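# Reproduce the reference drawing on the paper pad with markers

## Task

Using the markers, recreate the reference image called 'drawing' on the paper pad. The image covers the entire sheet, and its upper edge corresponds to the pad's long side farthest from the robot. The scrap strip next to the pad is not graded.

## Robot and tools

Robot: two arms, left_arm and right_arm, each with six revolute joints and a two-finger parallel gripper driven by one opening number. Scene frame: origin at table height, halfway between the arms' nominal bases; +x points out over the table, +z up, and left_arm is on the +y side. These names do not match image left and right. Calibrated bases: left_arm near (-0.006, +0.341, 0) m, right_arm near (-0.005, -0.338, 0) m, both facing +x. The gripper's fingers point along its own +z and separate along its y; the reported end_effector_position is between the pads, about 1 cm back from the tips.

Joint order, used in every command row and every per-joint list in results: wrist pitch, wrist roll, shoulder, wrist yaw, elbow, waist. Stated ranges (rad): waist -2.618..3.054, shoulder 0..3.142, elbow 0..3.142, wrist pitch -1.571..1.571, wrist yaw -1.571..1.571, wrist roll -2.094..2.094. Actual ends may differ by up to 0.059 rad.

Command row: one flat list of 14 numbers, each in [-1, 1], covering both arms even if one is idle: left_arm's six joints (order above), then left_arm's opening, then right_arm's six joints, then its opening. Joint numbers are offsets, not poses: they are added to the Joint targets the arm had when the action (or move) began, not to the previous row. Scaling: 1.0 equals 2.224 rad for waist, shoulder and elbow, and 8.485 rad for the three wrist joints. So 0.1 on the elbow is about 0.22 rad, while 0.01 on a wrist joint is about 0.085 rad. Sending 0 for all of an arm's joints re-commands its current Joint targets. The opening number is absolute: +1 fully open, -1 closed; writing 0 is a real command, so resend the current value to leave a gripper alone.

execute_actions(actions, cameras): actions is a list of up to 15 actions; each action is a list of up to 15 rows, one per 1/30 s step, and a short action repeats its final row for the remaining steps. Each action lasts 0.5 s. Repeating the same offset in successive actions keeps moving the joint further. An action that would push a joint more than 0.059 rad beyond its stated range is refused for both arms; a malformed or out-of-range first action voids the whole call. An empty actions list returns images of all cameras. cameras: list of names, ["all"], or [].

move(target, speed, blend, opening_speed, grip_force, blocking, cameras): target is one 14-number row or a list of up to 15 rows; every row is an offset from the same starting Joint targets, not from the previous row. The joints travel together on smooth paths (grippers trace curves), lasting at least 0.5 s and at most 10 s in total. speed: rad/s of the joint with most to travel, 0.01 to 12.57, default 0.5; one value or one per target. blend: radians of corner rounding between listed targets; 0 means stop at each. opening_speed: how fast the opening command ramps, per second on the -1..+1 scale, at least 0.2; use it for gentle closing. grip_force: newtons per pad, 10 to 50, one value or one per arm; it persists; low values close slowly. blocking=false returns after about 0.5 s while motion continues. The move does not avoid obstacles or the other arm. Its result adds a move: line such as done, off_target (resting more than 0.035 rad off), moving, held or fault, plus limits=held if steps were withheld.

wait(seconds 0..10, cameras): lets time pass with last commands held; a running move continues. stop(cameras): brakes a running move. zoom_image(camera, region [x0,y0,x1,y1]): magnifies part of the newest image from cam_high, cam_low, cam_above, cam_left_wrist or cam_right_wrist (each 672x504), region at most 504x504. show_instructions: shows the reference image. read_manual: licence texts. finished_scene(scene=1): ends the scene permanently.

Results: end_effector_position (m) and end_effector_quat_wxyz in the scene frame, possibly off by a few cm. Joint positions (rad) and Joint velocities (rad/s) per arm in the order above, plus the finger gap (m; 0.094 fully open). Joint targets: the base for your next offsets. Tool commands: current opening commands. grip_measured: finger opening on the command scale (reads slightly wide when empty). grip_effort_nm: gripper motor effort, negative closing; not a pad force. Joint torques in the same order. Step readings list intermediate joint positions. "joint sent to its limit" means a joint was clipped at its end; "joint command not followed" means the clearance check altered targets. MOTOR HOT warns at 75 °C; OVER-TEMPERATURE FAULT folds that arm away for good.

Motion limits: each joint target may lead its measured angle by at most 0.339 rad (big joints) or 2.2 rad (wrist); if targets would move the gripper more than 200 mm from where it is, they are scaled back, so large jumps need several actions. To end a press, command targets back past the measured positions.

Avoid: any contact or squeeze between the two arms, or one gripper closing on the other's fingers; fast impacts on the table or fixtures; pressing hard into the paper (aim targets only slightly past contact and go slowly); dropping markers or letting anything leave the table; strain on wrist camera cables; long stretched holds that heat motors. Loose objects may be nudged occasionally, so recheck positions with cameras.

Each tool is called after "Call:" in YAML: its name, and indented under it one key for each argument.

Reference images:

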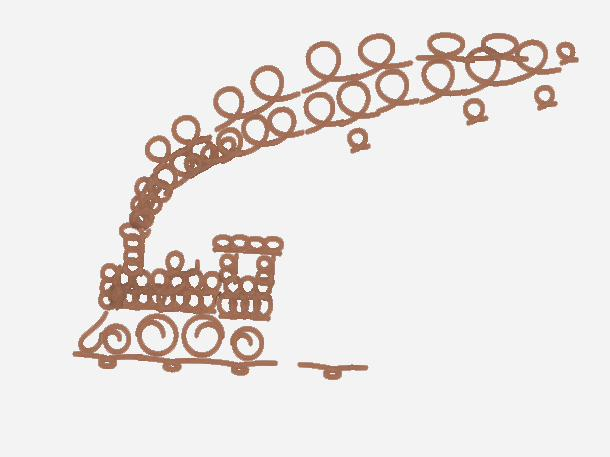

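## Session

I'll start by looking at the scene.

Call:
execute_actions:
  actions: []

Call:
show_instructions:

Scene clock: 0.00 s.
left_arm: end_effector_position=(+0.3943, +0.3349, +0.1104) grip_measured=+1.000 grip_effort_nm=n/a end_effector_quat_wxyz=(+0.619, -0.006, +0.785, +0.003) | right_arm: end_effector_position=(+0.3946, -0.3968, +0.1304) grip_measured=+1.000 grip_effort_nm=n/a end_effector_quat_wxyz=(+0.624, +0.073, +0.770, -0.109)
Joint names: [wrist pitch, wrist roll, shoulder, wrist yaw, elbow, waist]
Joint positions: left_arm=[1.014 -0.014 1.582 -0.052 0.332 -0.05 0.094] | right_arm=[0.967 -0.036 1.532 0.21 0.362 -0.038 0.094]
Joint velocities: within noise
Joint torques (N m): no reading
Heat: left arm: 34 °C; right arm: 34 °C.
Joint targets: left_arm=[1.021 -0.015 1.574 -0.052 0.340 -0.050] | right_arm=[0.979 -0.036 1.522 0.211 0.373 -0.038]
Tool commands: left_gripper/opening=+1.0 right_gripper/opening=+1.0

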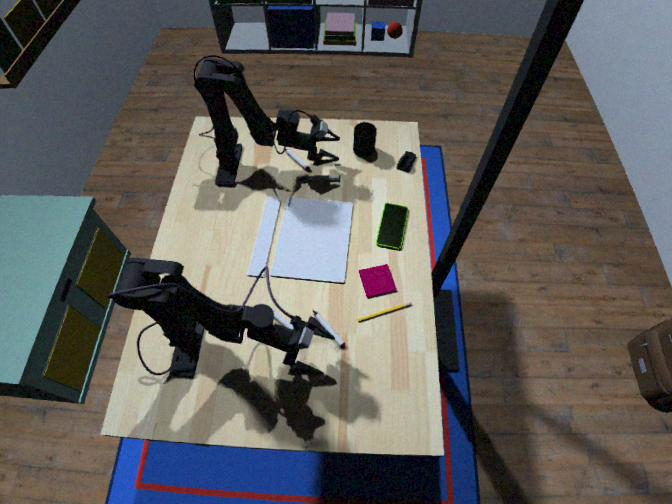

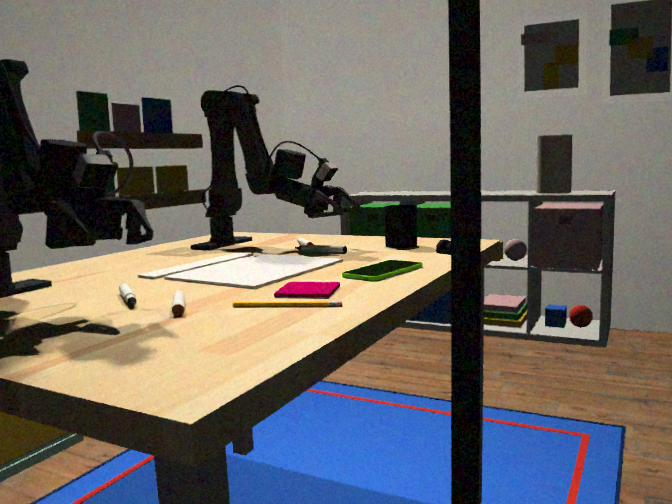

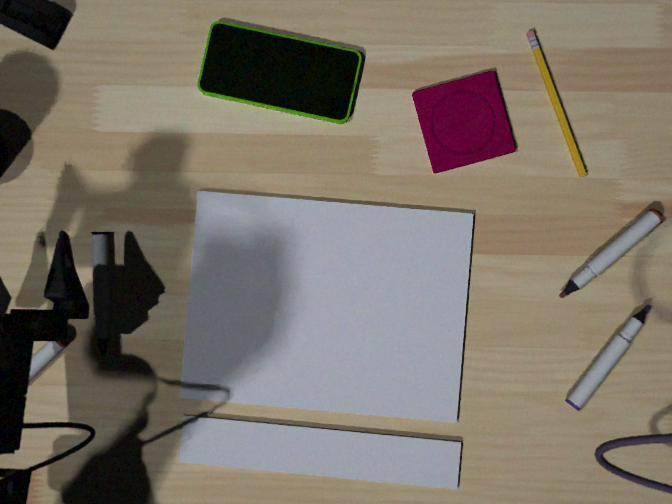

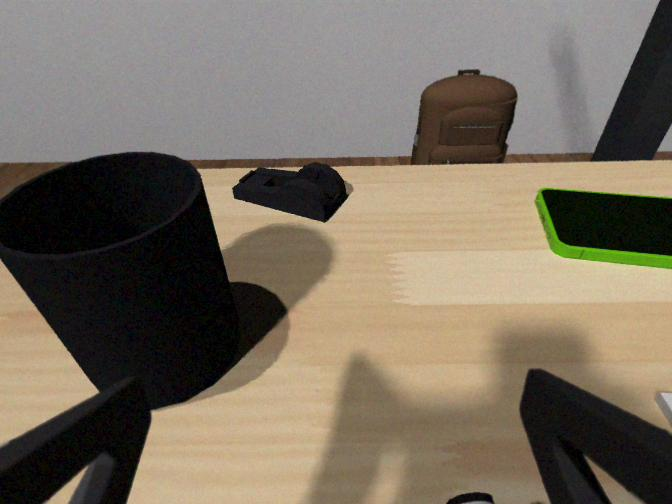

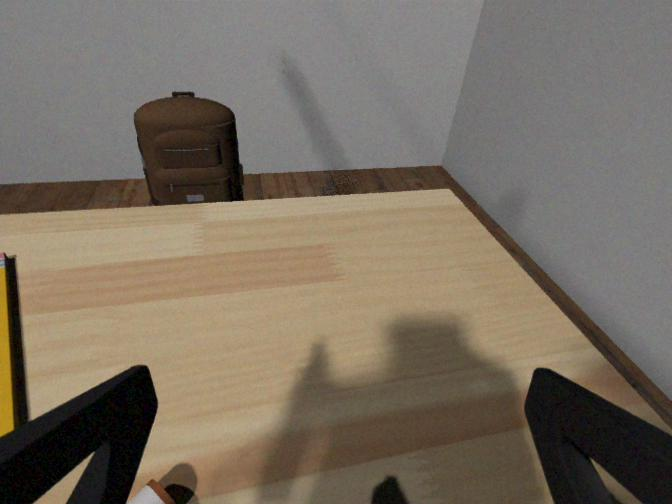

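Reference images for this scene: drawing.

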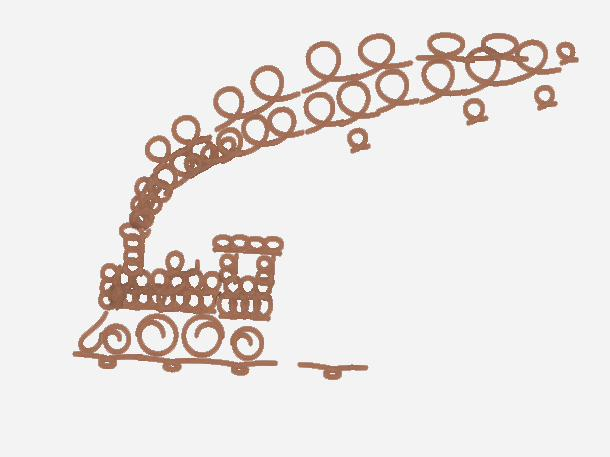

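Call:
zoom_image:
  camera: "cam_above"
  region: [540, 190, 672, 430]

Call:
zoom_image:
  camera: "cam_above"
  region: [0, 200, 250, 420]

Call:
zoom_image:
  camera: "cam_above"
  region: [170, 180, 490, 420]

Call:
zoom_image:
  camera: "cam_high"
  region: [250, 120, 450, 270]

Call:
zoom_image:
  camera: "cam_high"
  region: [230, 250, 430, 400]

Call:
zoom_image:
  camera: "cam_low"
  region: [100, 200, 350, 350]

Scaled by 2.100 from the camera's 672x504 image, which has a finer 960x720 frame.

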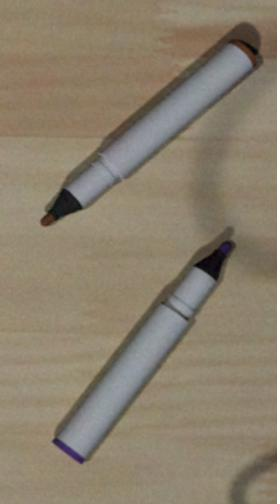

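Scaled by 2.016 from the camera's 672x504 image, which has a finer 960x720 frame.

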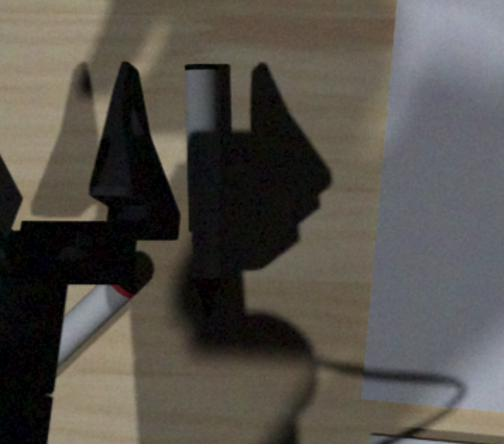

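Scaled by 1.575 from the camera's 672x504 image, which has a finer 960x720 frame.

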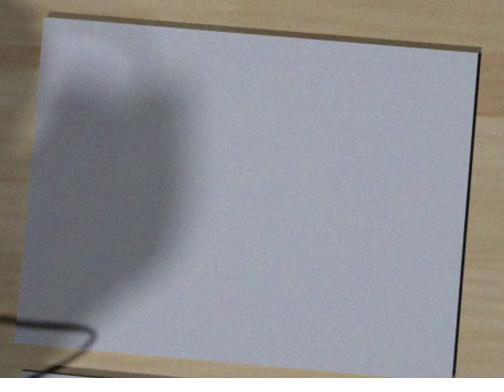

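Scaled by 2.520 from the camera's 672x504 image, which has a finer 960x720 frame.

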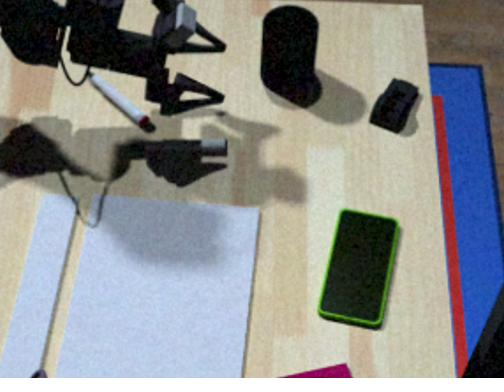

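Scaled by 2.520 from the camera's 672x504 image, which has a finer 960x720 frame.

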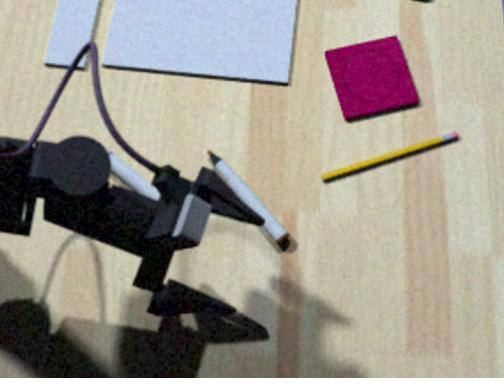

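Scaled by 2.016 from the camera's 672x504 image, which has a finer 960x720 frame.

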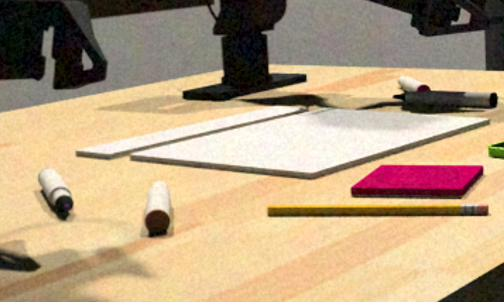

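Call:
move:
  target: [0, 0, 0, 0, 0, 0, 1.0, -0.27965, 0.10878, 0.23085, -0.02487, 0.6679, 0.02743, 0.6]
  speed: 1.0
  cameras: ["cam_above", "cam_right_wrist", "cam_high"]

Scene clock: 13.50 s.
left_arm: end_effector_position=(+0.3943, +0.3349, +0.1104) grip_measured=+1.000 grip_effort_nm=0.00 end_effector_quat_wxyz=(+0.619, -0.006, +0.785, +0.003) | right_arm: end_effector_position=(+0.3801, -0.3372, +0.1136) grip_measured=+0.602 grip_effort_nm=-0.08 end_effector_quat_wxyz=(-0.007, +0.425, +0.905, -0.003)
Joint names: [wrist pitch, wrist roll, shoulder, wrist yaw, elbow, waist]
Joint positions: left_arm=[1.014 -0.014 1.582 -0.052 0.332 -0.05 0.094] | right_arm=[-1.381 0.879 2.03 0 1.825 0.017 0.075]
Joint torques (N m): left_arm=[1.68 0.05 -6.38 -0.03 5.41 -0.03] | right_arm=[0.2 0.07 -7.68 0.01 8.59 0.5]
Heat: left arm: 35 °C; right arm: 37 °C.
Joint targets: left_arm=[1.021 -0.015 1.574 -0.052 0.340 -0.050] | right_arm=[-1.394 0.887 2.035 0.000 1.859 0.023]
move: done
Images, in order (width x height): cam_high 672x504, cam_above 672x504, cam_right_wrist 672x504.

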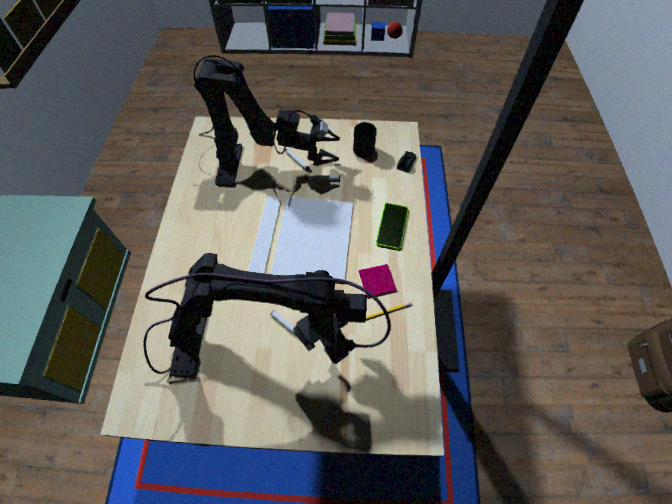

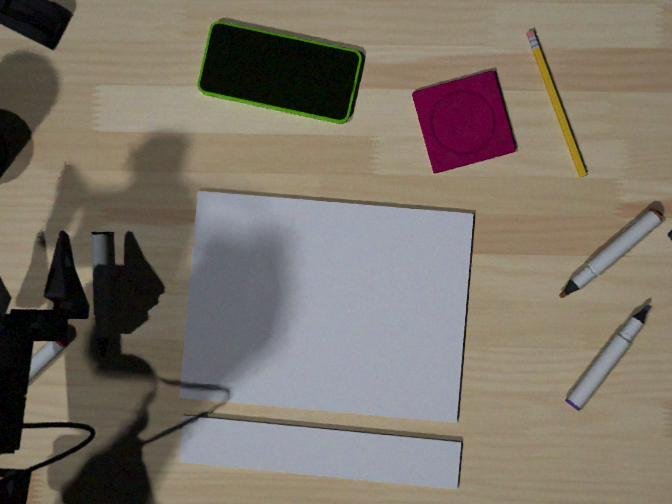

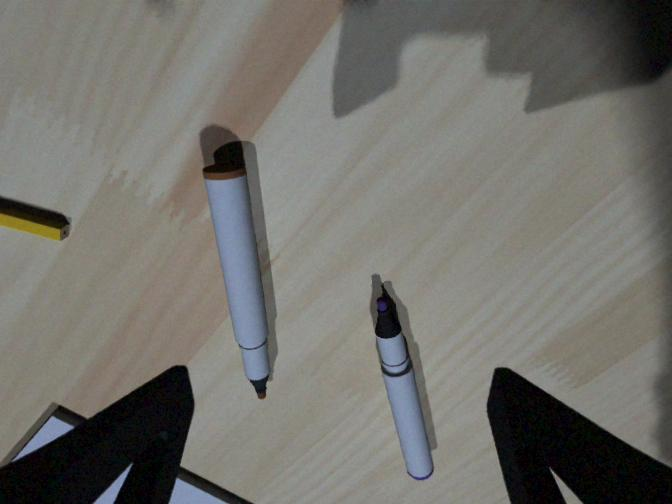

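Call:
move:
  target: [0, 0, 0, 0, 0, 0, 1.0, 0.02216, 0.01127, 0.03629, 0, -0.04317, 0.05755, 0.6]
  speed: 0.3
  cameras: ["cam_above", "cam_right_wrist"]

Scene clock: 19.17 s.
left_arm: end_effector_position=(+0.3943, +0.3349, +0.1104) grip_measured=+1.000 grip_effort_nm=0.00 end_effector_quat_wxyz=(+0.619, -0.006, +0.785, +0.003) | right_arm: end_effector_position=(+0.3981, -0.2816, +0.0662) grip_measured=+0.602 grip_effort_nm=-0.08 end_effector_quat_wxyz=(-0.002, +0.408, +0.913, +0.001)
Joint names: [wrist pitch, wrist roll, shoulder, wrist yaw, elbow, waist]
Joint positions: left_arm=[1.014 -0.014 1.582 -0.052 0.332 -0.05 0.094] | right_arm=[-1.223 0.975 2.116 -0.004 1.767 0.152 0.075]
Joint torques (N m): left_arm=[1.67 0.05 -6.32 -0.06 5.24 -0.06] | right_arm=[0.48 0.07 -8.66 0.05 5.22 -0.1]
Heat: left arm: 35 °C; right arm: 36 °C.
Joint targets: left_arm=[1.021 -0.015 1.574 -0.052 0.340 -0.050] | right_arm=[-1.206 0.982 2.116 0.000 1.763 0.151]
move: done
Images, in order (width x height): cam_above 672x504, cam_right_wrist 672x504.

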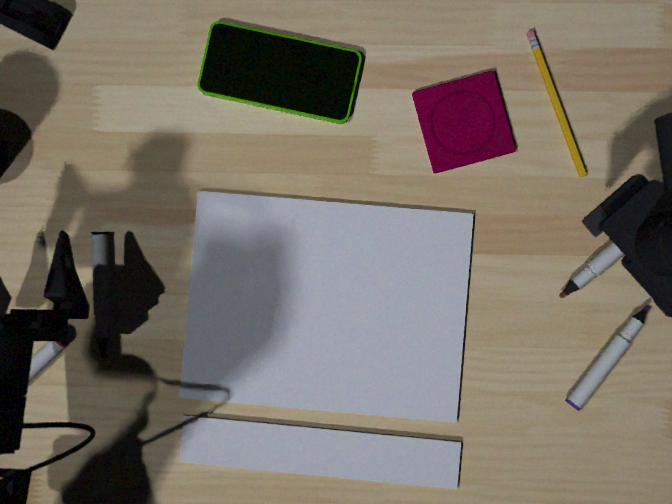

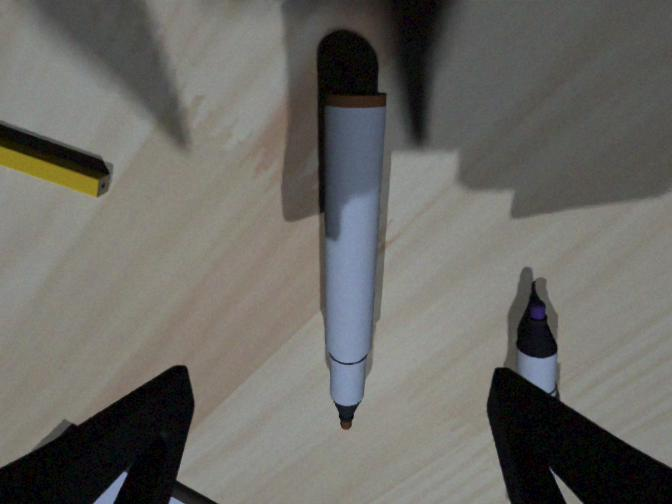

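Call:
move:
  target: [0, 0, 0, 0, 0, 0, 1.0, 0.01674, 0, 0.00405, 0, -0.06025, -0.0036, 0.6]
  speed: 0.2
  cameras: ["cam_right_wrist"]

Call:
zoom_image:
  camera: "cam_right_wrist"
  region: [168, 252, 504, 504]

Scene clock: 24.07 s.
left_arm: end_effector_position=(+0.3943, +0.3349, +0.1104) grip_measured=+1.000 grip_effort_nm=0.00 end_effector_quat_wxyz=(+0.619, -0.006, +0.785, +0.003) | right_arm: end_effector_position=(+0.3943, -0.2831, +0.0313) grip_measured=+0.602 grip_effort_nm=-0.08 end_effector_quat_wxyz=(+0.000, +0.409, +0.913, +0.002)
Joint names: [wrist pitch, wrist roll, shoulder, wrist yaw, elbow, waist]
Joint positions: left_arm=[1.014 -0.014 1.582 -0.052 0.332 -0.05 0.094] | right_arm=[-1.081 0.976 2.122 -0.004 1.635 0.15 0.075]
Joint torques (N m): left_arm=[1.67 0.04 -6.42 -0.04 5.18 0.06] | right_arm=[0.48 0.07 -8.35 0.04 4.98 -0.59]
Heat: left arm: 36 °C; right arm: 36 °C.
Joint targets: left_arm=[1.021 -0.015 1.574 -0.052 0.340 -0.050] | right_arm=[-1.064 0.982 2.125 0.000 1.629 0.143]
move: done
Images, in order (width x height): cam_right_wrist 672x504.

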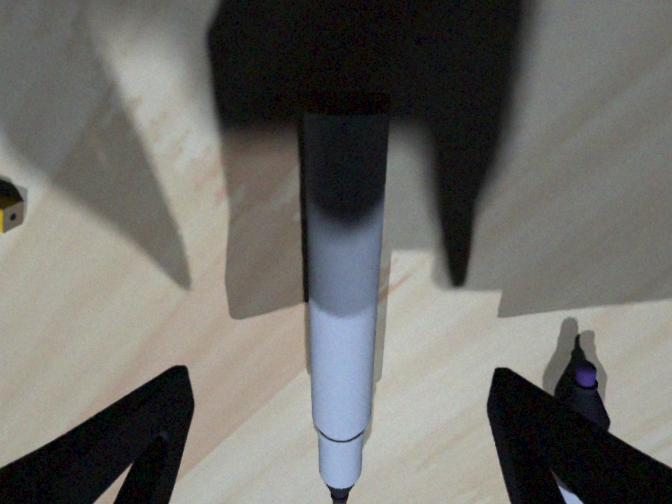

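Scaled by 1.500 from the camera's 672x504 image, which has a finer 960x720 frame.

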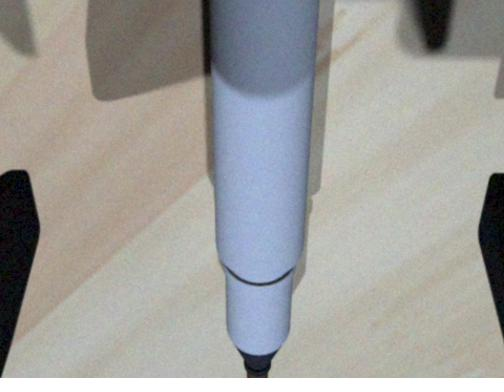

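Call:
move:
  target: [0, 0, 0, 0, 0, 0, 1.0, 0.00757, 0, 0.00958, 0, -0.02055, 0, 0.6]
  speed: 0.1
  cameras: ["cam_right_wrist"]

Scene clock: 25.87 s.
left_arm: end_effector_position=(+0.3943, +0.3349, +0.1104) grip_measured=+1.000 grip_effort_nm=0.00 end_effector_quat_wxyz=(+0.619, -0.006, +0.785, +0.003) | right_arm: end_effector_position=(+0.3941, -0.2831, +0.0128) grip_measured=+0.602 grip_effort_nm=-0.08 end_effector_quat_wxyz=(+0.000, +0.409, +0.913, +0.002)
Joint names: [wrist pitch, wrist roll, shoulder, wrist yaw, elbow, waist]
Joint positions: left_arm=[1.014 -0.014 1.582 -0.052 0.332 -0.05 0.094] | right_arm=[-1.017 0.976 2.142 -0.004 1.59 0.15 0.075]
Joint torques (N m): left_arm=[1.67 0.04 -6.37 -0.04 5.22 -0.24] | right_arm=[0.5 0.07 -8.28 0.05 4.81 -0.58]
Heat: left arm: 36 °C; right arm: 36 °C.
Joint targets: left_arm=[1.021 -0.015 1.574 -0.052 0.340 -0.050] | right_arm=[-1.000 0.983 2.146 0.000 1.583 0.143]
move: done
Images, in order (width x height): cam_right_wrist 672x504.

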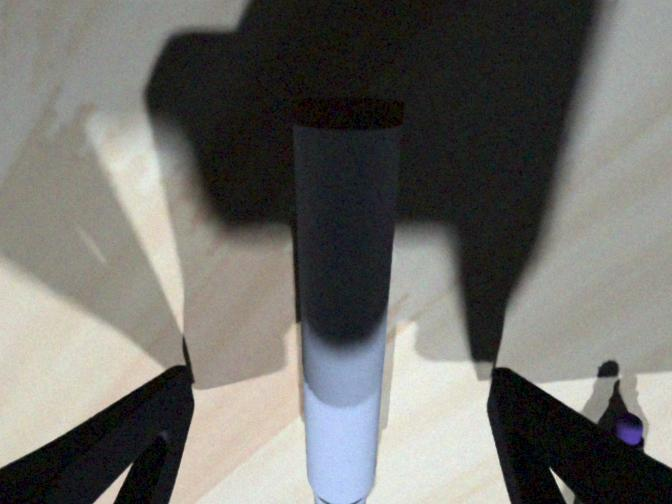

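Call:
move:
  target: [0, 0, 0, 0, 0, 0, 1.0, 0, 0, 0, 0, 0, 0, -0.5]
  opening_speed: 0.8
  cameras: ["cam_right_wrist"]

Scene clock: 27.77 s.
left_arm: end_effector_position=(+0.3943, +0.3349, +0.1104) grip_measured=+1.000 grip_effort_nm=0.00 end_effector_quat_wxyz=(+0.619, -0.006, +0.785, +0.003) | right_arm: end_effector_position=(+0.3944, -0.2831, +0.0128) grip_measured=-0.498 grip_effort_nm=-0.08 end_effector_quat_wxyz=(+0.000, +0.409, +0.913, +0.003)
Joint names: [wrist pitch, wrist roll, shoulder, wrist yaw, elbow, waist]
Joint positions: left_arm=[1.014 -0.014 1.582 -0.052 0.332 -0.05 0.094] | right_arm=[-1.016 0.976 2.142 -0.004 1.59 0.15 0.024]
Joint torques (N m): left_arm=[1.63 0.02 -6.31 -0.06 5.34 -0.18] | right_arm=[0.48 0.07 -8.31 0.05 4.81 -0.59]
Heat: left arm: 36 °C; right arm: 35 °C.
Joint targets: left_arm=[1.021 -0.015 1.574 -0.052 0.340 -0.050] | right_arm=[-1.000 0.983 2.146 0.000 1.583 0.143]
move: done
Images, in order (width x height): cam_right_wrist 672x504.

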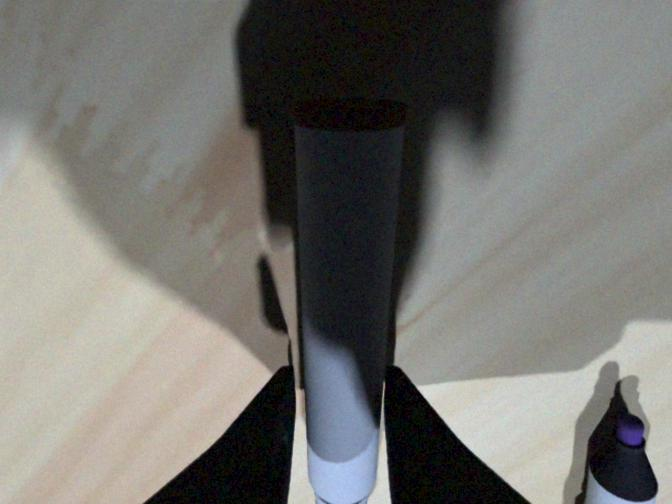

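Call:
move:
  target: [0, 0, 0, 0, 0, 0, 1.0, 0, 0, 0, 0, 0, 0, -0.72]
  opening_speed: 0.2
  cameras: ["cam_right_wrist"]

Scene clock: 29.27 s.
left_arm: end_effector_position=(+0.3943, +0.3349, +0.1104) grip_measured=+1.000 grip_effort_nm=0.00 end_effector_quat_wxyz=(+0.619, -0.006, +0.785, +0.003) | right_arm: end_effector_position=(+0.3944, -0.2831, +0.0128) grip_measured=-0.641 grip_effort_nm=-1.02 end_effector_quat_wxyz=(+0.000, +0.409, +0.913, +0.003)
Joint names: [wrist pitch, wrist roll, shoulder, wrist yaw, elbow, waist]
Joint positions: left_arm=[1.014 -0.014 1.582 -0.052 0.332 -0.05 0.094] | right_arm=[-1.016 0.976 2.142 -0.004 1.59 0.15 0.017]
Joint torques (N m): left_arm=[1.68 0.02 -6.43 -0.05 5.23 -0.05] | right_arm=[0.48 0.07 -8.31 0.05 4.81 -0.59]
Heat: left arm: 36 °C; right arm: 35 °C.
Joint targets: left_arm=[1.021 -0.015 1.574 -0.052 0.340 -0.050] | right_arm=[-1.000 0.983 2.146 0.000 1.583 0.143]
move: done
Images, in order (width x height): cam_right_wrist 672x504.

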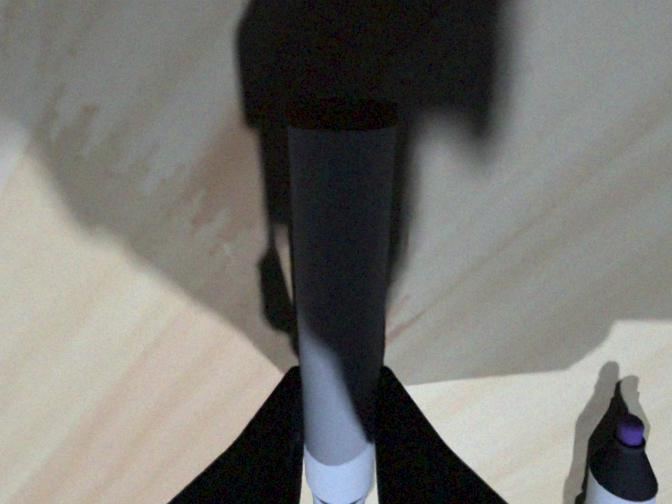

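Call:
move:
  target:
    - [0, 0, 0, 0, 0, 0, 1.0, -0.05486, 0, -0.02113, 0, 0.18467, 0, -0.85]
    - [0, 0, 0, 0, 0, 0, 1.0, 0.19741, -0.11585, -0.12977, 0, -0.31502, 0.47077, -0.85]
  speed: [0.4, 0.8]
  blend: 0.05
  cameras: ["all"]

Scene clock: 37.20 s.
left_arm: end_effector_position=(+0.3943, +0.3349, +0.1104) grip_measured=+1.000 grip_effort_nm=0.00 end_effector_quat_wxyz=(+0.619, -0.006, +0.785, +0.003) | right_arm: end_effector_position=(+0.1923, +0.1427, +0.1055) grip_measured=-0.642 grip_effort_nm=-1.03 end_effector_quat_wxyz=(+0.470, -0.457, +0.685, +0.318)
Joint names: [wrist pitch, wrist roll, shoulder, wrist yaw, elbow, waist]
Joint positions: left_arm=[1.014 -0.014 1.582 -0.052 0.332 -0.05 0.094] | right_arm=[0.642 0.005 1.893 -0.004 0.888 1.194 0.017]
Joint torques (N m): left_arm=[1.67 0.03 -6.46 -0.04 5.22 -0.1] | right_arm=[1.9 -0.04 -9.85 0.05 5.12 -0.36]
Heat: left arm: 37 °C; right arm: 36 °C.
Joint targets: left_arm=[1.021 -0.015 1.574 -0.052 0.340 -0.050] | right_arm=[0.675 -0.001 1.857 0.000 0.883 1.190]
move: off_target (right_arm); right_arm: the shoulder is farthest, 0.036 rad from its target

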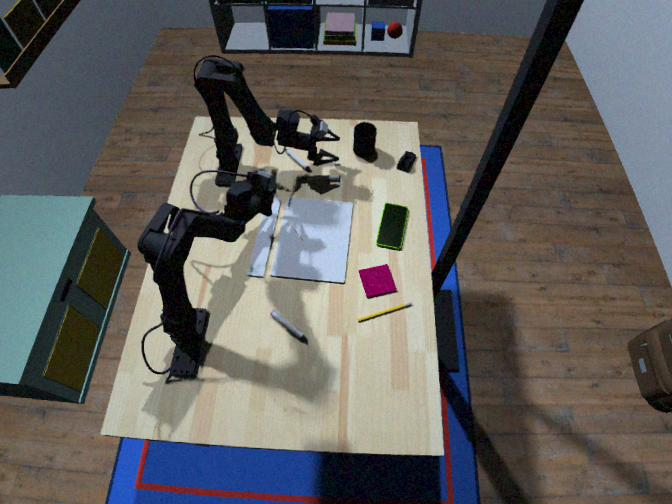

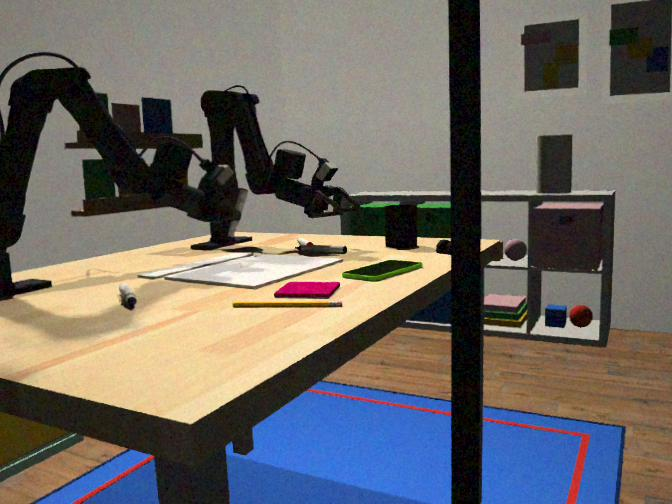

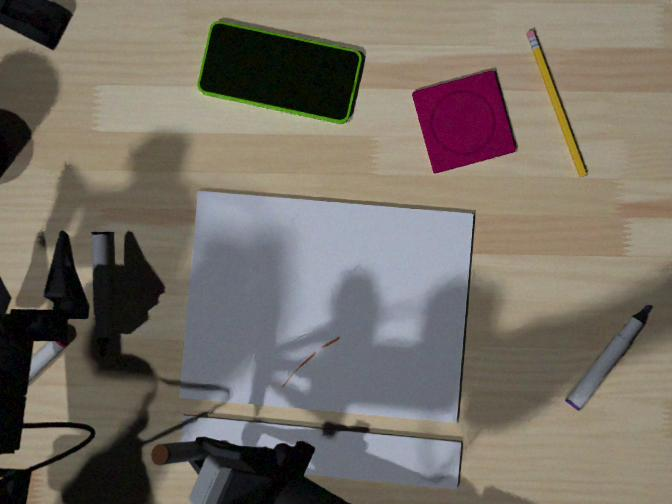

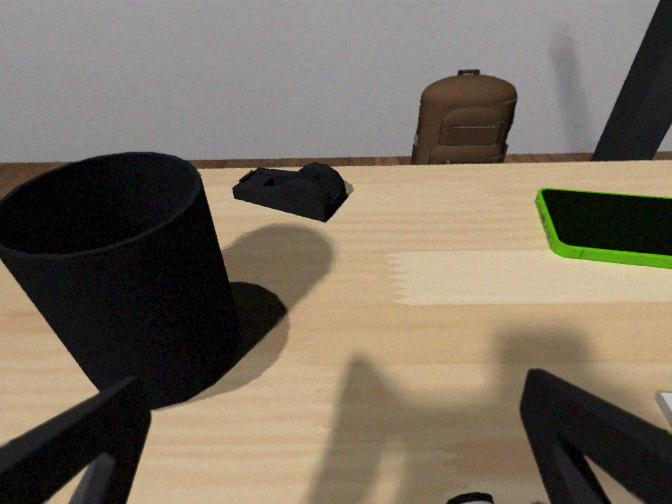

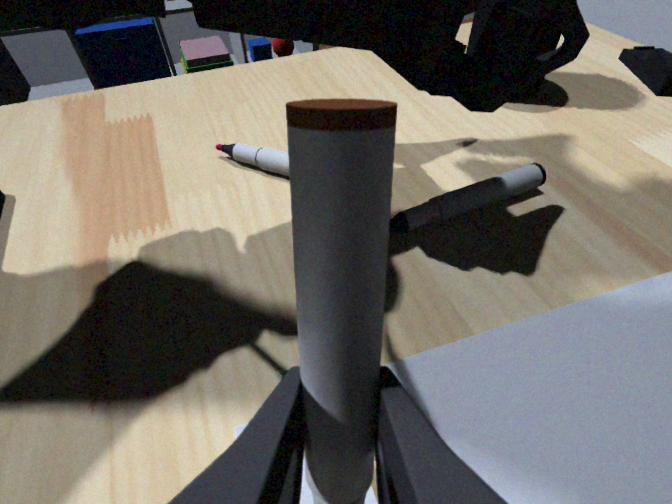

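Call:
zoom_image:
  camera: "cam_above"
  region: [260, 320, 360, 400]

Call:
zoom_image:
  camera: "cam_above"
  region: [130, 380, 380, 504]

Call:
zoom_image:
  camera: "cam_high"
  region: [220, 150, 380, 300]

Scaled by 5.040 from the camera's 672x504 image, which has a finer 960x720 frame.

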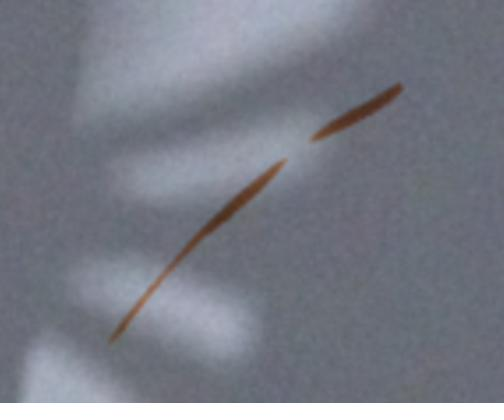

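Scaled by 2.016 from the camera's 672x504 image, which has a finer 960x720 frame.

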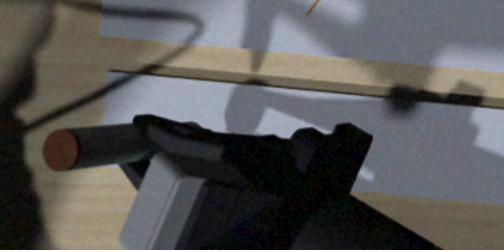

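Scaled by 3.150 from the camera's 672x504 image, which has a finer 960x720 frame.

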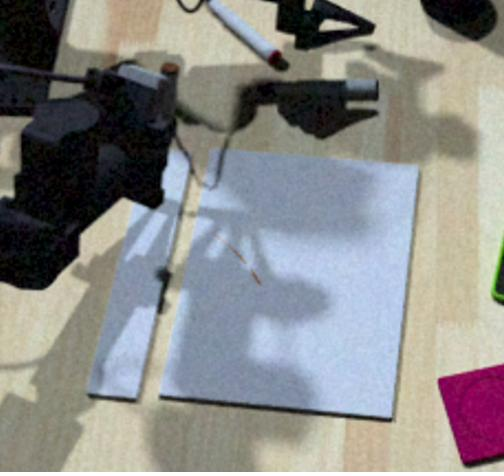

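Call:
move:
  target:
    - [0, 0, 0, 0, 0, 0, 1.0, 0.003536, 0, 0.013489, 0, 0.017986, 0.008993, -0.85]
    - [0, 0, 0, 0, 0, 0, 1.0, -0.003536, 0, -0.013489, 0, -0.017986, -0.008993, -0.85]
    - [0, 0, 0, 0, 0, 0, 1.0, 0.003536, 0, 0.013489, 0, 0.017986, 0.008993, -0.85]
    - [0, 0, 0, 0, 0, 0, 1.0, 0, 0, 0, 0, 0, 0, -0.85]
  speed: 0.04
  blocking: false

Call:
wait:
  seconds: 0.25

Call:
wait:
  seconds: 0.25

Call:
wait:
  seconds: 0.25

Call:
wait:
  seconds: 0.25

Call:
wait:
  seconds: 0.25

Call:
wait:
  seconds: 0.25

Call:
wait:
  seconds: 0.25

Call:
wait:
  seconds: 0.25

Call:
wait:
  seconds: 0.25

Call:
wait:
  seconds: 0.25

Call:
wait:
  seconds: 0.25

Call:
wait:
  seconds: 0.25

Call:
wait:
  seconds: 0.25

Call:
wait:
  seconds: 0.25

Call:
wait:
  seconds: 2

Scene clock: 40.37 s.
left_arm: end_effector_position=(+0.3943, +0.3349, +0.1104) grip_measured=+1.000 grip_effort_nm=0.00 end_effector_quat_wxyz=(+0.619, -0.006, +0.785, +0.003) | right_arm: end_effector_position=(+0.1926, +0.1436, +0.1080) grip_measured=-0.642 grip_effort_nm=-1.03 end_effector_quat_wxyz=(+0.474, -0.455, +0.682, +0.321)
Joint names: [wrist pitch, wrist roll, shoulder, wrist yaw, elbow, waist]
Joint positions: left_arm=[1.014 -0.014 1.582 -0.052 0.332 -0.05 0.094] | right_arm=[0.653 0.005 1.893 -0.004 0.888 1.194 0.017]
Joint torques (N m): left_arm=[1.67 0.03 -6.35 -0.07 5.18 -0.1] | right_arm=[1.91 -0.05 -8.69 0.04 6.76 0.46]
Heat: left arm: 37 °C; right arm: 36 °C.
Joint targets: left_arm=[1.021 -0.015 1.574 -0.052 0.340 -0.050] | right_arm=[0.690 -0.001 1.872 0.000 0.902 1.200]
Tool commands: left_gripper/opening=+1.0 right_gripper/opening=-0.85
move: running; path passed 0 of 4 targets; right_arm: the shoulder is farthest, 0.036 rad from its target

Scene clock: 40.63 s.
left_arm: end_effector_position=(+0.3943, +0.3349, +0.1104) grip_measured=+1.000 grip_effort_nm=0.00 end_effector_quat_wxyz=(+0.619, -0.006, +0.785, +0.003) | right_arm: end_effector_position=(+0.1918, +0.1447, +0.1099) grip_measured=-0.642 grip_effort_nm=-1.03 end_effector_quat_wxyz=(+0.477, -0.455, +0.680, +0.323)
Joint names: [wrist pitch, wrist roll, shoulder, wrist yaw, elbow, waist]
Joint positions: left_arm=[1.014 -0.014 1.582 -0.052 0.332 -0.05 0.094] | right_arm=[0.661 0.005 1.893 -0.004 0.888 1.197 0.017]
Joint torques (N m): left_arm=[1.68 0.04 -6.49 -0.06 5.11 0.05] | right_arm=[1.96 -0.07 -8.08 0.05 7.76 0.69]
Heat: left arm: 37 °C; right arm: 36 °C.
Joint targets: left_arm=[1.021 -0.015 1.574 -0.052 0.340 -0.050] | right_arm=[0.698 0.000 1.880 0.000 0.912 1.205]
Tool commands: left_gripper/opening=+1.0 right_gripper/opening=-0.85
earlier move: running; path passed 0 of 4 targets; right_arm: the shoulder is farthest, 0.036 rad from its target
wait: 0.27 s; no rest

Scene clock: 40.90 s.
left_arm: end_effector_position=(+0.3943, +0.3349, +0.1104) grip_measured=+1.000 grip_effort_nm=0.00 end_effector_quat_wxyz=(+0.619, -0.006, +0.785, +0.003) | right_arm: end_effector_position=(+0.1893, +0.1464, +0.1117) grip_measured=-0.642 grip_effort_nm=-1.03 end_effector_quat_wxyz=(+0.478, -0.455, +0.677, +0.326)
Joint names: [wrist pitch, wrist roll, shoulder, wrist yaw, elbow, waist]
Joint positions: left_arm=[1.014 -0.014 1.582 -0.052 0.332 -0.05 0.094] | right_arm=[0.668 0.005 1.893 -0.004 0.888 1.202 0.017]
Joint torques (N m): left_arm=[1.67 0.05 -6.39 0 5.19 0.02] | right_arm=[1.92 -0.05 -7.53 0.04 8.75 0.44]
Heat: left arm: 37 °C; right arm: 36 °C.
Joint targets: left_arm=[1.021 -0.015 1.574 -0.052 0.340 -0.050] | right_arm=[0.705 0.000 1.887 0.000 0.923 1.210]
Tool commands: left_gripper/opening=+1.0 right_gripper/opening=-0.85
earlier move: running; path passed 1 of 4 targets; right_arm: the shoulder is farthest, 0.036 rad from its target
wait: 0.27 s; no rest

Scene clock: 41.17 s.
left_arm: end_effector_position=(+0.3943, +0.3349, +0.1104) grip_measured=+1.000 grip_effort_nm=0.00 end_effector_quat_wxyz=(+0.619, -0.006, +0.785, +0.003) | right_arm: end_effector_position=(+0.1887, +0.1469, +0.1125) grip_measured=-0.642 grip_effort_nm=-1.03 end_effector_quat_wxyz=(+0.479, -0.455, +0.675, +0.327)
Joint names: [wrist pitch, wrist roll, shoulder, wrist yaw, elbow, waist]
Joint positions: left_arm=[1.014 -0.014 1.582 -0.052 0.332 -0.05 0.094] | right_arm=[0.672 0.005 1.893 -0.004 0.888 1.204 0.017]
Joint torques (N m): left_arm=[1.66 0.03 -6.45 -0.02 5.2 0.01] | right_arm=[1.95 -0.06 -7.53 0.04 8.73 0.5]
Heat: left arm: 37 °C; right arm: 36 °C.
Joint targets: left_arm=[1.021 -0.015 1.574 -0.052 0.340 -0.050] | right_arm=[0.705 0.000 1.887 0.000 0.923 1.210]
Tool commands: left_gripper/opening=+1.0 right_gripper/opening=-0.85
earlier move: running; path passed 1 of 4 targets; right_arm: the shoulder is farthest, 0.036 rad from its target
wait: 0.27 s; no rest

Scene clock: 41.43 s.
left_arm: end_effector_position=(+0.3943, +0.3349, +0.1104) grip_measured=+1.000 grip_effort_nm=0.00 end_effector_quat_wxyz=(+0.619, -0.006, +0.785, +0.003) | right_arm: end_effector_position=(+0.1887, +0.1469, +0.1126) grip_measured=-0.642 grip_effort_nm=-1.03 end_effector_quat_wxyz=(+0.479, -0.455, +0.675, +0.327)
Joint names: [wrist pitch, wrist roll, shoulder, wrist yaw, elbow, waist]
Joint positions: left_arm=[1.014 -0.014 1.582 -0.052 0.332 -0.05 0.094] | right_arm=[0.672 0.005 1.893 -0.004 0.888 1.204 0.017]
Joint torques (N m): left_arm=[1.67 0.02 -6.52 -0.05 5.24 -0.01] | right_arm=[1.88 -0.06 -8.03 0.04 7.9 0.12]
Heat: left arm: 37 °C; right arm: 36 °C.
Joint targets: left_arm=[1.021 -0.015 1.574 -0.052 0.340 -0.050] | right_arm=[0.699 0.000 1.881 0.000 0.914 1.205]
Tool commands: left_gripper/opening=+1.0 right_gripper/opening=-0.85
earlier move: running; path passed 1 of 4 targets; right_arm: the shoulder is farthest, 0.036 rad from its target
wait: 0.27 s; no rest

Scene clock: 41.70 s.
left_arm: end_effector_position=(+0.3943, +0.3349, +0.1104) grip_measured=+1.000 grip_effort_nm=0.00 end_effector_quat_wxyz=(+0.619, -0.006, +0.785, +0.003) | right_arm: end_effector_position=(+0.1887, +0.1469, +0.1126) grip_measured=-0.642 grip_effort_nm=-1.03 end_effector_quat_wxyz=(+0.479, -0.455, +0.675, +0.327)
Joint names: [wrist pitch, wrist roll, shoulder, wrist yaw, elbow, waist]
Joint positions: left_arm=[1.014 -0.014 1.582 -0.052 0.332 -0.05 0.094] | right_arm=[0.672 0.005 1.893 -0.004 0.888 1.204 0.017]
Joint torques (N m): left_arm=[1.66 0.07 -6.22 -0.03 5.2 -0.12] | right_arm=[1.8 -0.06 -8.64 0.04 6.89 -0.34]
Heat: left arm: 37 °C; right arm: 37 °C.
Joint targets: left_arm=[1.021 -0.015 1.574 -0.052 0.340 -0.050] | right_arm=[0.691 0.000 1.873 0.000 0.903 1.200]
Tool commands: left_gripper/opening=+1.0 right_gripper/opening=-0.85
earlier move: running; path passed 1 of 4 targets; right_arm: the shoulder is farthest, 0.036 rad from its target
wait: 0.27 s; no rest

Scene clock: 41.97 s.
left_arm: end_effector_position=(+0.3943, +0.3349, +0.1104) grip_measured=+1.000 grip_effort_nm=0.00 end_effector_quat_wxyz=(+0.619, -0.006, +0.785, +0.003) | right_arm: end_effector_position=(+0.1889, +0.1469, +0.1126) grip_measured=-0.642 grip_effort_nm=-1.03 end_effector_quat_wxyz=(+0.479, -0.455, +0.675, +0.327)
Joint names: [wrist pitch, wrist roll, shoulder, wrist yaw, elbow, waist]
Joint positions: left_arm=[1.014 -0.014 1.582 -0.052 0.332 -0.05 0.094] | right_arm=[0.672 0.005 1.893 -0.004 0.888 1.204 0.017]
Joint velocities: left_arm=[within noise] | right_arm=[0.051 0.022 0.012 0.007 -0.007 -0.046 0]
Joint torques (N m): left_arm=[1.69 0 -6.54 -0.03 5.34 -0.08] | right_arm=[1.73 -0.06 -9.26 0.04 5.97 -0.53]
Heat: left arm: 37 °C; right arm: 37 °C.
Joint targets: left_arm=[1.021 -0.015 1.574 -0.052 0.340 -0.050] | right_arm=[0.683 0.000 1.865 0.000 0.893 1.195]
Tool commands: left_gripper/opening=+1.0 right_gripper/opening=-0.85
earlier move: running; path passed 1 of 4 targets; right_arm: the shoulder is farthest, 0.036 rad from its target
wait: 0.27 s; no rest

Scene clock: 42.23 s.
left_arm: end_effector_position=(+0.3943, +0.3349, +0.1104) grip_measured=+1.000 grip_effort_nm=0.00 end_effector_quat_wxyz=(+0.619, -0.006, +0.785, +0.003) | right_arm: end_effector_position=(+0.1920, +0.1456, +0.1125) grip_measured=-0.642 grip_effort_nm=-1.03 end_effector_quat_wxyz=(+0.480, -0.453, +0.677, +0.325)
Joint names: [wrist pitch, wrist roll, shoulder, wrist yaw, elbow, waist]
Joint positions: left_arm=[1.014 -0.014 1.582 -0.052 0.332 -0.05 0.094] | right_arm=[0.672 0.005 1.893 -0.004 0.888 1.197 0.017]
Joint torques (N m): left_arm=[1.64 0.03 -6.41 -0.03 5.24 -0.1] | right_arm=[1.66 -0.06 -9.89 0.05 5.07 -0.53]
Heat: left arm: 37 °C; right arm: 37 °C.
Joint targets: left_arm=[1.021 -0.015 1.574 -0.052 0.340 -0.050] | right_arm=[0.675 0.000 1.857 0.000 0.882 1.190]
Tool commands: left_gripper/opening=+1.0 right_gripper/opening=-0.85
earlier move: running; path passed 1 of 4 targets; right_arm: the shoulder is farthest, 0.036 rad from its target
wait: 0.27 s; no rest

Scene clock: 42.50 s.
left_arm: end_effector_position=(+0.3943, +0.3349, +0.1104) grip_measured=+1.000 grip_effort_nm=0.00 end_effector_quat_wxyz=(+0.619, -0.006, +0.785, +0.003) | right_arm: end_effector_position=(+0.1932, +0.1427, +0.1111) grip_measured=-0.642 grip_effort_nm=-1.03 end_effector_quat_wxyz=(+0.479, -0.452, +0.679, +0.323)
Joint names: [wrist pitch, wrist roll, shoulder, wrist yaw, elbow, waist]
Joint positions: left_arm=[1.014 -0.014 1.582 -0.052 0.332 -0.05 0.094] | right_arm=[0.668 0.005 1.888 -0.004 0.881 1.193 0.017]
Joint velocities: left_arm=[within noise] | right_arm=[-0.022 -0.037 -0.037 -0.139 -0.061 -0.027 -0.001]
Joint torques (N m): left_arm=[1.64 0.05 -6.34 -0.04 5.27 -0.14] | right_arm=[1.64 -0.06 -9.77 0.04 5.08 -0.62]
Heat: left arm: 37 °C; right arm: 37 °C.
Joint targets: left_arm=[1.021 -0.015 1.574 -0.052 0.340 -0.050] | right_arm=[0.667 0.000 1.849 0.000 0.872 1.185]
Tool commands: left_gripper/opening=+1.0 right_gripper/opening=-0.85
earlier move: running; path passed 1 of 4 targets
wait: 0.27 s; no rest

Scene clock: 42.77 s.
left_arm: end_effector_position=(+0.3943, +0.3349, +0.1104) grip_measured=+1.000 grip_effort_nm=0.00 end_effector_quat_wxyz=(+0.619, -0.006, +0.785, +0.003) | right_arm: end_effector_position=(+0.1948, +0.1383, +0.1086) grip_measured=-0.642 grip_effort_nm=-1.03 end_effector_quat_wxyz=(+0.476, -0.452, +0.683, +0.319)
Joint names: [wrist pitch, wrist roll, shoulder, wrist yaw, elbow, waist]
Joint positions: left_arm=[1.014 -0.014 1.582 -0.052 0.332 -0.05 0.094] | right_arm=[0.66 0.005 1.88 -0.004 0.87 1.187 0.017]
Joint velocities: left_arm=[within noise] | right_arm=[0.037 -0.007 -0.032 -0.066 -0.051 -0.017 -0.001]
Joint torques (N m): left_arm=[1.7 0.05 -6.57 -0.04 5.26 -0.05] | right_arm=[1.65 -0.05 -9.76 0.04 4.94 -0.59]
Heat: left arm: 37 °C; right arm: 37 °C.
Joint targets: left_arm=[1.021 -0.015 1.574 -0.052 0.340 -0.050] | right_arm=[0.659 0.000 1.841 0.000 0.861 1.179]
Tool commands: left_gripper/opening=+1.0 right_gripper/opening=-0.85
earlier move: running; path passed 1 of 4 targets
wait: 0.27 s; no rest

Scene clock: 43.03 s.
left_arm: end_effector_position=(+0.3943, +0.3349, +0.1104) grip_measured=+1.000 grip_effort_nm=0.00 end_effector_quat_wxyz=(+0.619, -0.006, +0.785, +0.003) | right_arm: end_effector_position=(+0.1958, +0.1342, +0.1067) grip_measured=-0.642 grip_effort_nm=-1.03 end_effector_quat_wxyz=(+0.474, -0.452, +0.687, +0.316)
Joint names: [wrist pitch, wrist roll, shoulder, wrist yaw, elbow, waist]
Joint positions: left_arm=[1.014 -0.014 1.582 -0.052 0.332 -0.05 0.094] | right_arm=[0.652 0.005 1.871 -0.004 0.86 1.182 0.017]
Joint torques (N m): left_arm=[1.62 0.03 -6.42 -0.03 5.15 -0.12] | right_arm=[1.67 -0.05 -9.77 0.04 5.03 -0.61]
Heat: left arm: 37 °C; right arm: 37 °C.
Joint targets: left_arm=[1.021 -0.015 1.574 -0.052 0.340 -0.050] | right_arm=[0.651 0.000 1.833 0.000 0.850 1.174]
Tool commands: left_gripper/opening=+1.0 right_gripper/opening=-0.85
earlier move: running; path passed 1 of 4 targets
wait: 0.27 s; no rest

Scene clock: 43.30 s.
left_arm: end_effector_position=(+0.3943, +0.3349, +0.1104) grip_measured=+1.000 grip_effort_nm=0.00 end_effector_quat_wxyz=(+0.619, -0.006, +0.785, +0.003) | right_arm: end_effector_position=(+0.1969, +0.1303, +0.1045) grip_measured=-0.642 grip_effort_nm=-1.03 end_effector_quat_wxyz=(+0.471, -0.452, +0.690, +0.312)
Joint names: [wrist pitch, wrist roll, shoulder, wrist yaw, elbow, waist]
Joint positions: left_arm=[1.014 -0.014 1.582 -0.052 0.332 -0.05 0.094] | right_arm=[0.644 0.005 1.864 -0.004 0.85 1.177 0.017]
Joint torques (N m): left_arm=[1.65 0.02 -6.31 -0.03 5.33 -0.01] | right_arm=[1.66 -0.06 -9.58 0.04 5 -0.55]
Heat: left arm: 37 °C; right arm: 37 °C.
Joint targets: left_arm=[1.021 -0.015 1.574 -0.052 0.340 -0.050] | right_arm=[0.645 0.000 1.827 0.000 0.843 1.170]
Tool commands: left_gripper/opening=+1.0 right_gripper/opening=-0.85
earlier move: running; path passed 2 of 4 targets
wait: 0.27 s; no rest

Scene clock: 43.57 s.
left_arm: end_effector_position=(+0.3943, +0.3349, +0.1104) grip_measured=+1.000 grip_effort_nm=0.00 end_effector_quat_wxyz=(+0.619, -0.006, +0.785, +0.003) | right_arm: end_effector_position=(+0.1970, +0.1300, +0.1040) grip_measured=-0.642 grip_effort_nm=-1.03 end_effector_quat_wxyz=(+0.470, -0.452, +0.691, +0.312)
Joint names: [wrist pitch, wrist roll, shoulder, wrist yaw, elbow, waist]
Joint positions: left_arm=[1.014 -0.014 1.582 -0.052 0.332 -0.05 0.094] | right_arm=[0.642 0.005 1.863 -0.004 0.85 1.177 0.017]
Joint torques (N m): left_arm=[1.66 0.05 -6.3 -0.06 5.2 -0.13] | right_arm=[1.65 -0.06 -9.57 0.05 5.07 -0.5]
Heat: left arm: 37 °C; right arm: 37 °C.
Joint targets: left_arm=[1.021 -0.015 1.574 -0.052 0.340 -0.050] | right_arm=[0.646 0.000 1.828 0.000 0.844 1.171]
Tool commands: left_gripper/opening=+1.0 right_gripper/opening=-0.85
earlier move: running; path passed 2 of 4 targets
wait: 0.27 s; no rest

Scene clock: 43.83 s.
left_arm: end_effector_position=(+0.3943, +0.3349, +0.1104) grip_measured=+1.000 grip_effort_nm=0.00 end_effector_quat_wxyz=(+0.619, -0.006, +0.785, +0.003) | right_arm: end_effector_position=(+0.1970, +0.1300, +0.1040) grip_measured=-0.642 grip_effort_nm=-1.03 end_effector_quat_wxyz=(+0.470, -0.452, +0.691, +0.312)
Joint names: [wrist pitch, wrist roll, shoulder, wrist yaw, elbow, waist]
Joint positions: left_arm=[1.014 -0.014 1.582 -0.052 0.332 -0.05 0.094] | right_arm=[0.642 0.005 1.863 -0.004 0.85 1.177 0.017]
Joint torques (N m): left_arm=[1.68 0.01 -6.42 -0.02 5.34 -0.03] | right_arm=[1.72 -0.06 -8.95 0.05 5.98 -0.05]
Heat: left arm: 37 °C; right arm: 37 °C.
Joint targets: left_arm=[1.021 -0.015 1.574 -0.052 0.340 -0.050] | right_arm=[0.654 0.000 1.836 0.000 0.854 1.176]
Tool commands: left_gripper/opening=+1.0 right_gripper/opening=-0.85
earlier move: running; path passed 2 of 4 targets
wait: 0.27 s; no rest

Scene clock: 44.10 s.
left_arm: end_effector_position=(+0.3943, +0.3349, +0.1104) grip_measured=+1.000 grip_effort_nm=0.00 end_effector_quat_wxyz=(+0.619, -0.006, +0.785, +0.003) | right_arm: end_effector_position=(+0.1970, +0.1300, +0.1040) grip_measured=-0.642 grip_effort_nm=-1.03 end_effector_quat_wxyz=(+0.470, -0.452, +0.691, +0.312)
Joint names: [wrist pitch, wrist roll, shoulder, wrist yaw, elbow, waist]
Joint positions: left_arm=[1.014 -0.014 1.582 -0.052 0.332 -0.05 0.094] | right_arm=[0.642 0.005 1.863 -0.004 0.85 1.177 0.017]
Joint torques (N m): left_arm=[1.66 0.03 -6.48 -0.03 5.31 -0.05] | right_arm=[1.79 -0.06 -8.32 0.05 6.91 0.4]
Heat: left arm: 37 °C; right arm: 37 °C.
Joint targets: left_arm=[1.021 -0.015 1.574 -0.052 0.340 -0.050] | right_arm=[0.662 0.000 1.844 0.000 0.865 1.181]
Tool commands: left_gripper/opening=+1.0 right_gripper/opening=-0.85
earlier move: running; path passed 2 of 4 targets
wait: 0.27 s; no rest

Scene clock: 46.10 s.
left_arm: end_effector_position=(+0.3943, +0.3349, +0.1104) grip_measured=+1.000 grip_effort_nm=0.00 end_effector_quat_wxyz=(+0.619, -0.006, +0.785, +0.003) | right_arm: end_effector_position=(+0.1886, +0.1468, +0.1174) grip_measured=-0.642 grip_effort_nm=-1.03 end_effector_quat_wxyz=(+0.483, -0.454, +0.673, +0.329)
Joint names: [wrist pitch, wrist roll, shoulder, wrist yaw, elbow, waist]
Joint positions: left_arm=[1.014 -0.014 1.582 -0.052 0.332 -0.05 0.094] | right_arm=[0.672 0.005 1.883 -0.004 0.888 1.204 0.017]
Joint torques (N m): left_arm=[1.67 0.05 -6.52 -0.03 5.23 -0.01] | right_arm=[1.88 -0.06 -7.23 0.04 7.99 0.13]
Heat: left arm: 38 °C; right arm: 37 °C.
Joint targets: left_arm=[1.021 -0.015 1.574 -0.052 0.340 -0.050] | right_arm=[0.699 0.000 1.881 0.000 0.914 1.206]
Tool commands: left_gripper/opening=+1.0 right_gripper/opening=-0.85
earlier move: running; path passed 3 of 4 targets
wait: 2.00 s; no rest

Call:
move:
  target: [0, 0, 0, 0, 0, 0, 1.0, 0.02489, 0, 0.06088, 0, -0.02442, 0, -0.85]
  speed: 0.15
  cameras: ["cam_above", "cam_low"]

a move is refused until a result has shown your running move's end: call wait (it returns as soon as the move ends) or stop first; nothing of this call was run
Scene clock: 52.63 s.
left_arm: end_effector_position=(+0.3943, +0.3349, +0.1104) grip_measured=+1.000 grip_effort_nm=0.00 end_effector_quat_wxyz=(+0.619, -0.006, +0.785, +0.003) | right_arm: end_effector_position=(+0.1923, +0.1453, +0.1173) grip_measured=-0.642 grip_effort_nm=-1.03 end_effector_quat_wxyz=(+0.484, -0.451, +0.675, +0.327)
Joint names: [wrist pitch, wrist roll, shoulder, wrist yaw, elbow, waist]
Joint positions: left_arm=[1.014 -0.014 1.582 -0.052 0.332 -0.05 0.094] | right_arm=[0.672 0.005 1.883 -0.004 0.888 1.196 0.017]
Joint torques (N m): left_arm=[1.65 0.05 -6.27 -0.04 5.3 -0.1] | right_arm=[1.67 -0.05 -8.99 0.04 5.22 -0.54]
Heat: left arm: 38 °C; right arm: 38 °C.
Joint targets: left_arm=[1.021 -0.015 1.574 -0.052 0.340 -0.050] | right_arm=[0.675 0.000 1.857 0.000 0.882 1.190]
Tool commands: left_gripper/opening=+1.0 right_gripper/opening=-0.85
earlier move: done


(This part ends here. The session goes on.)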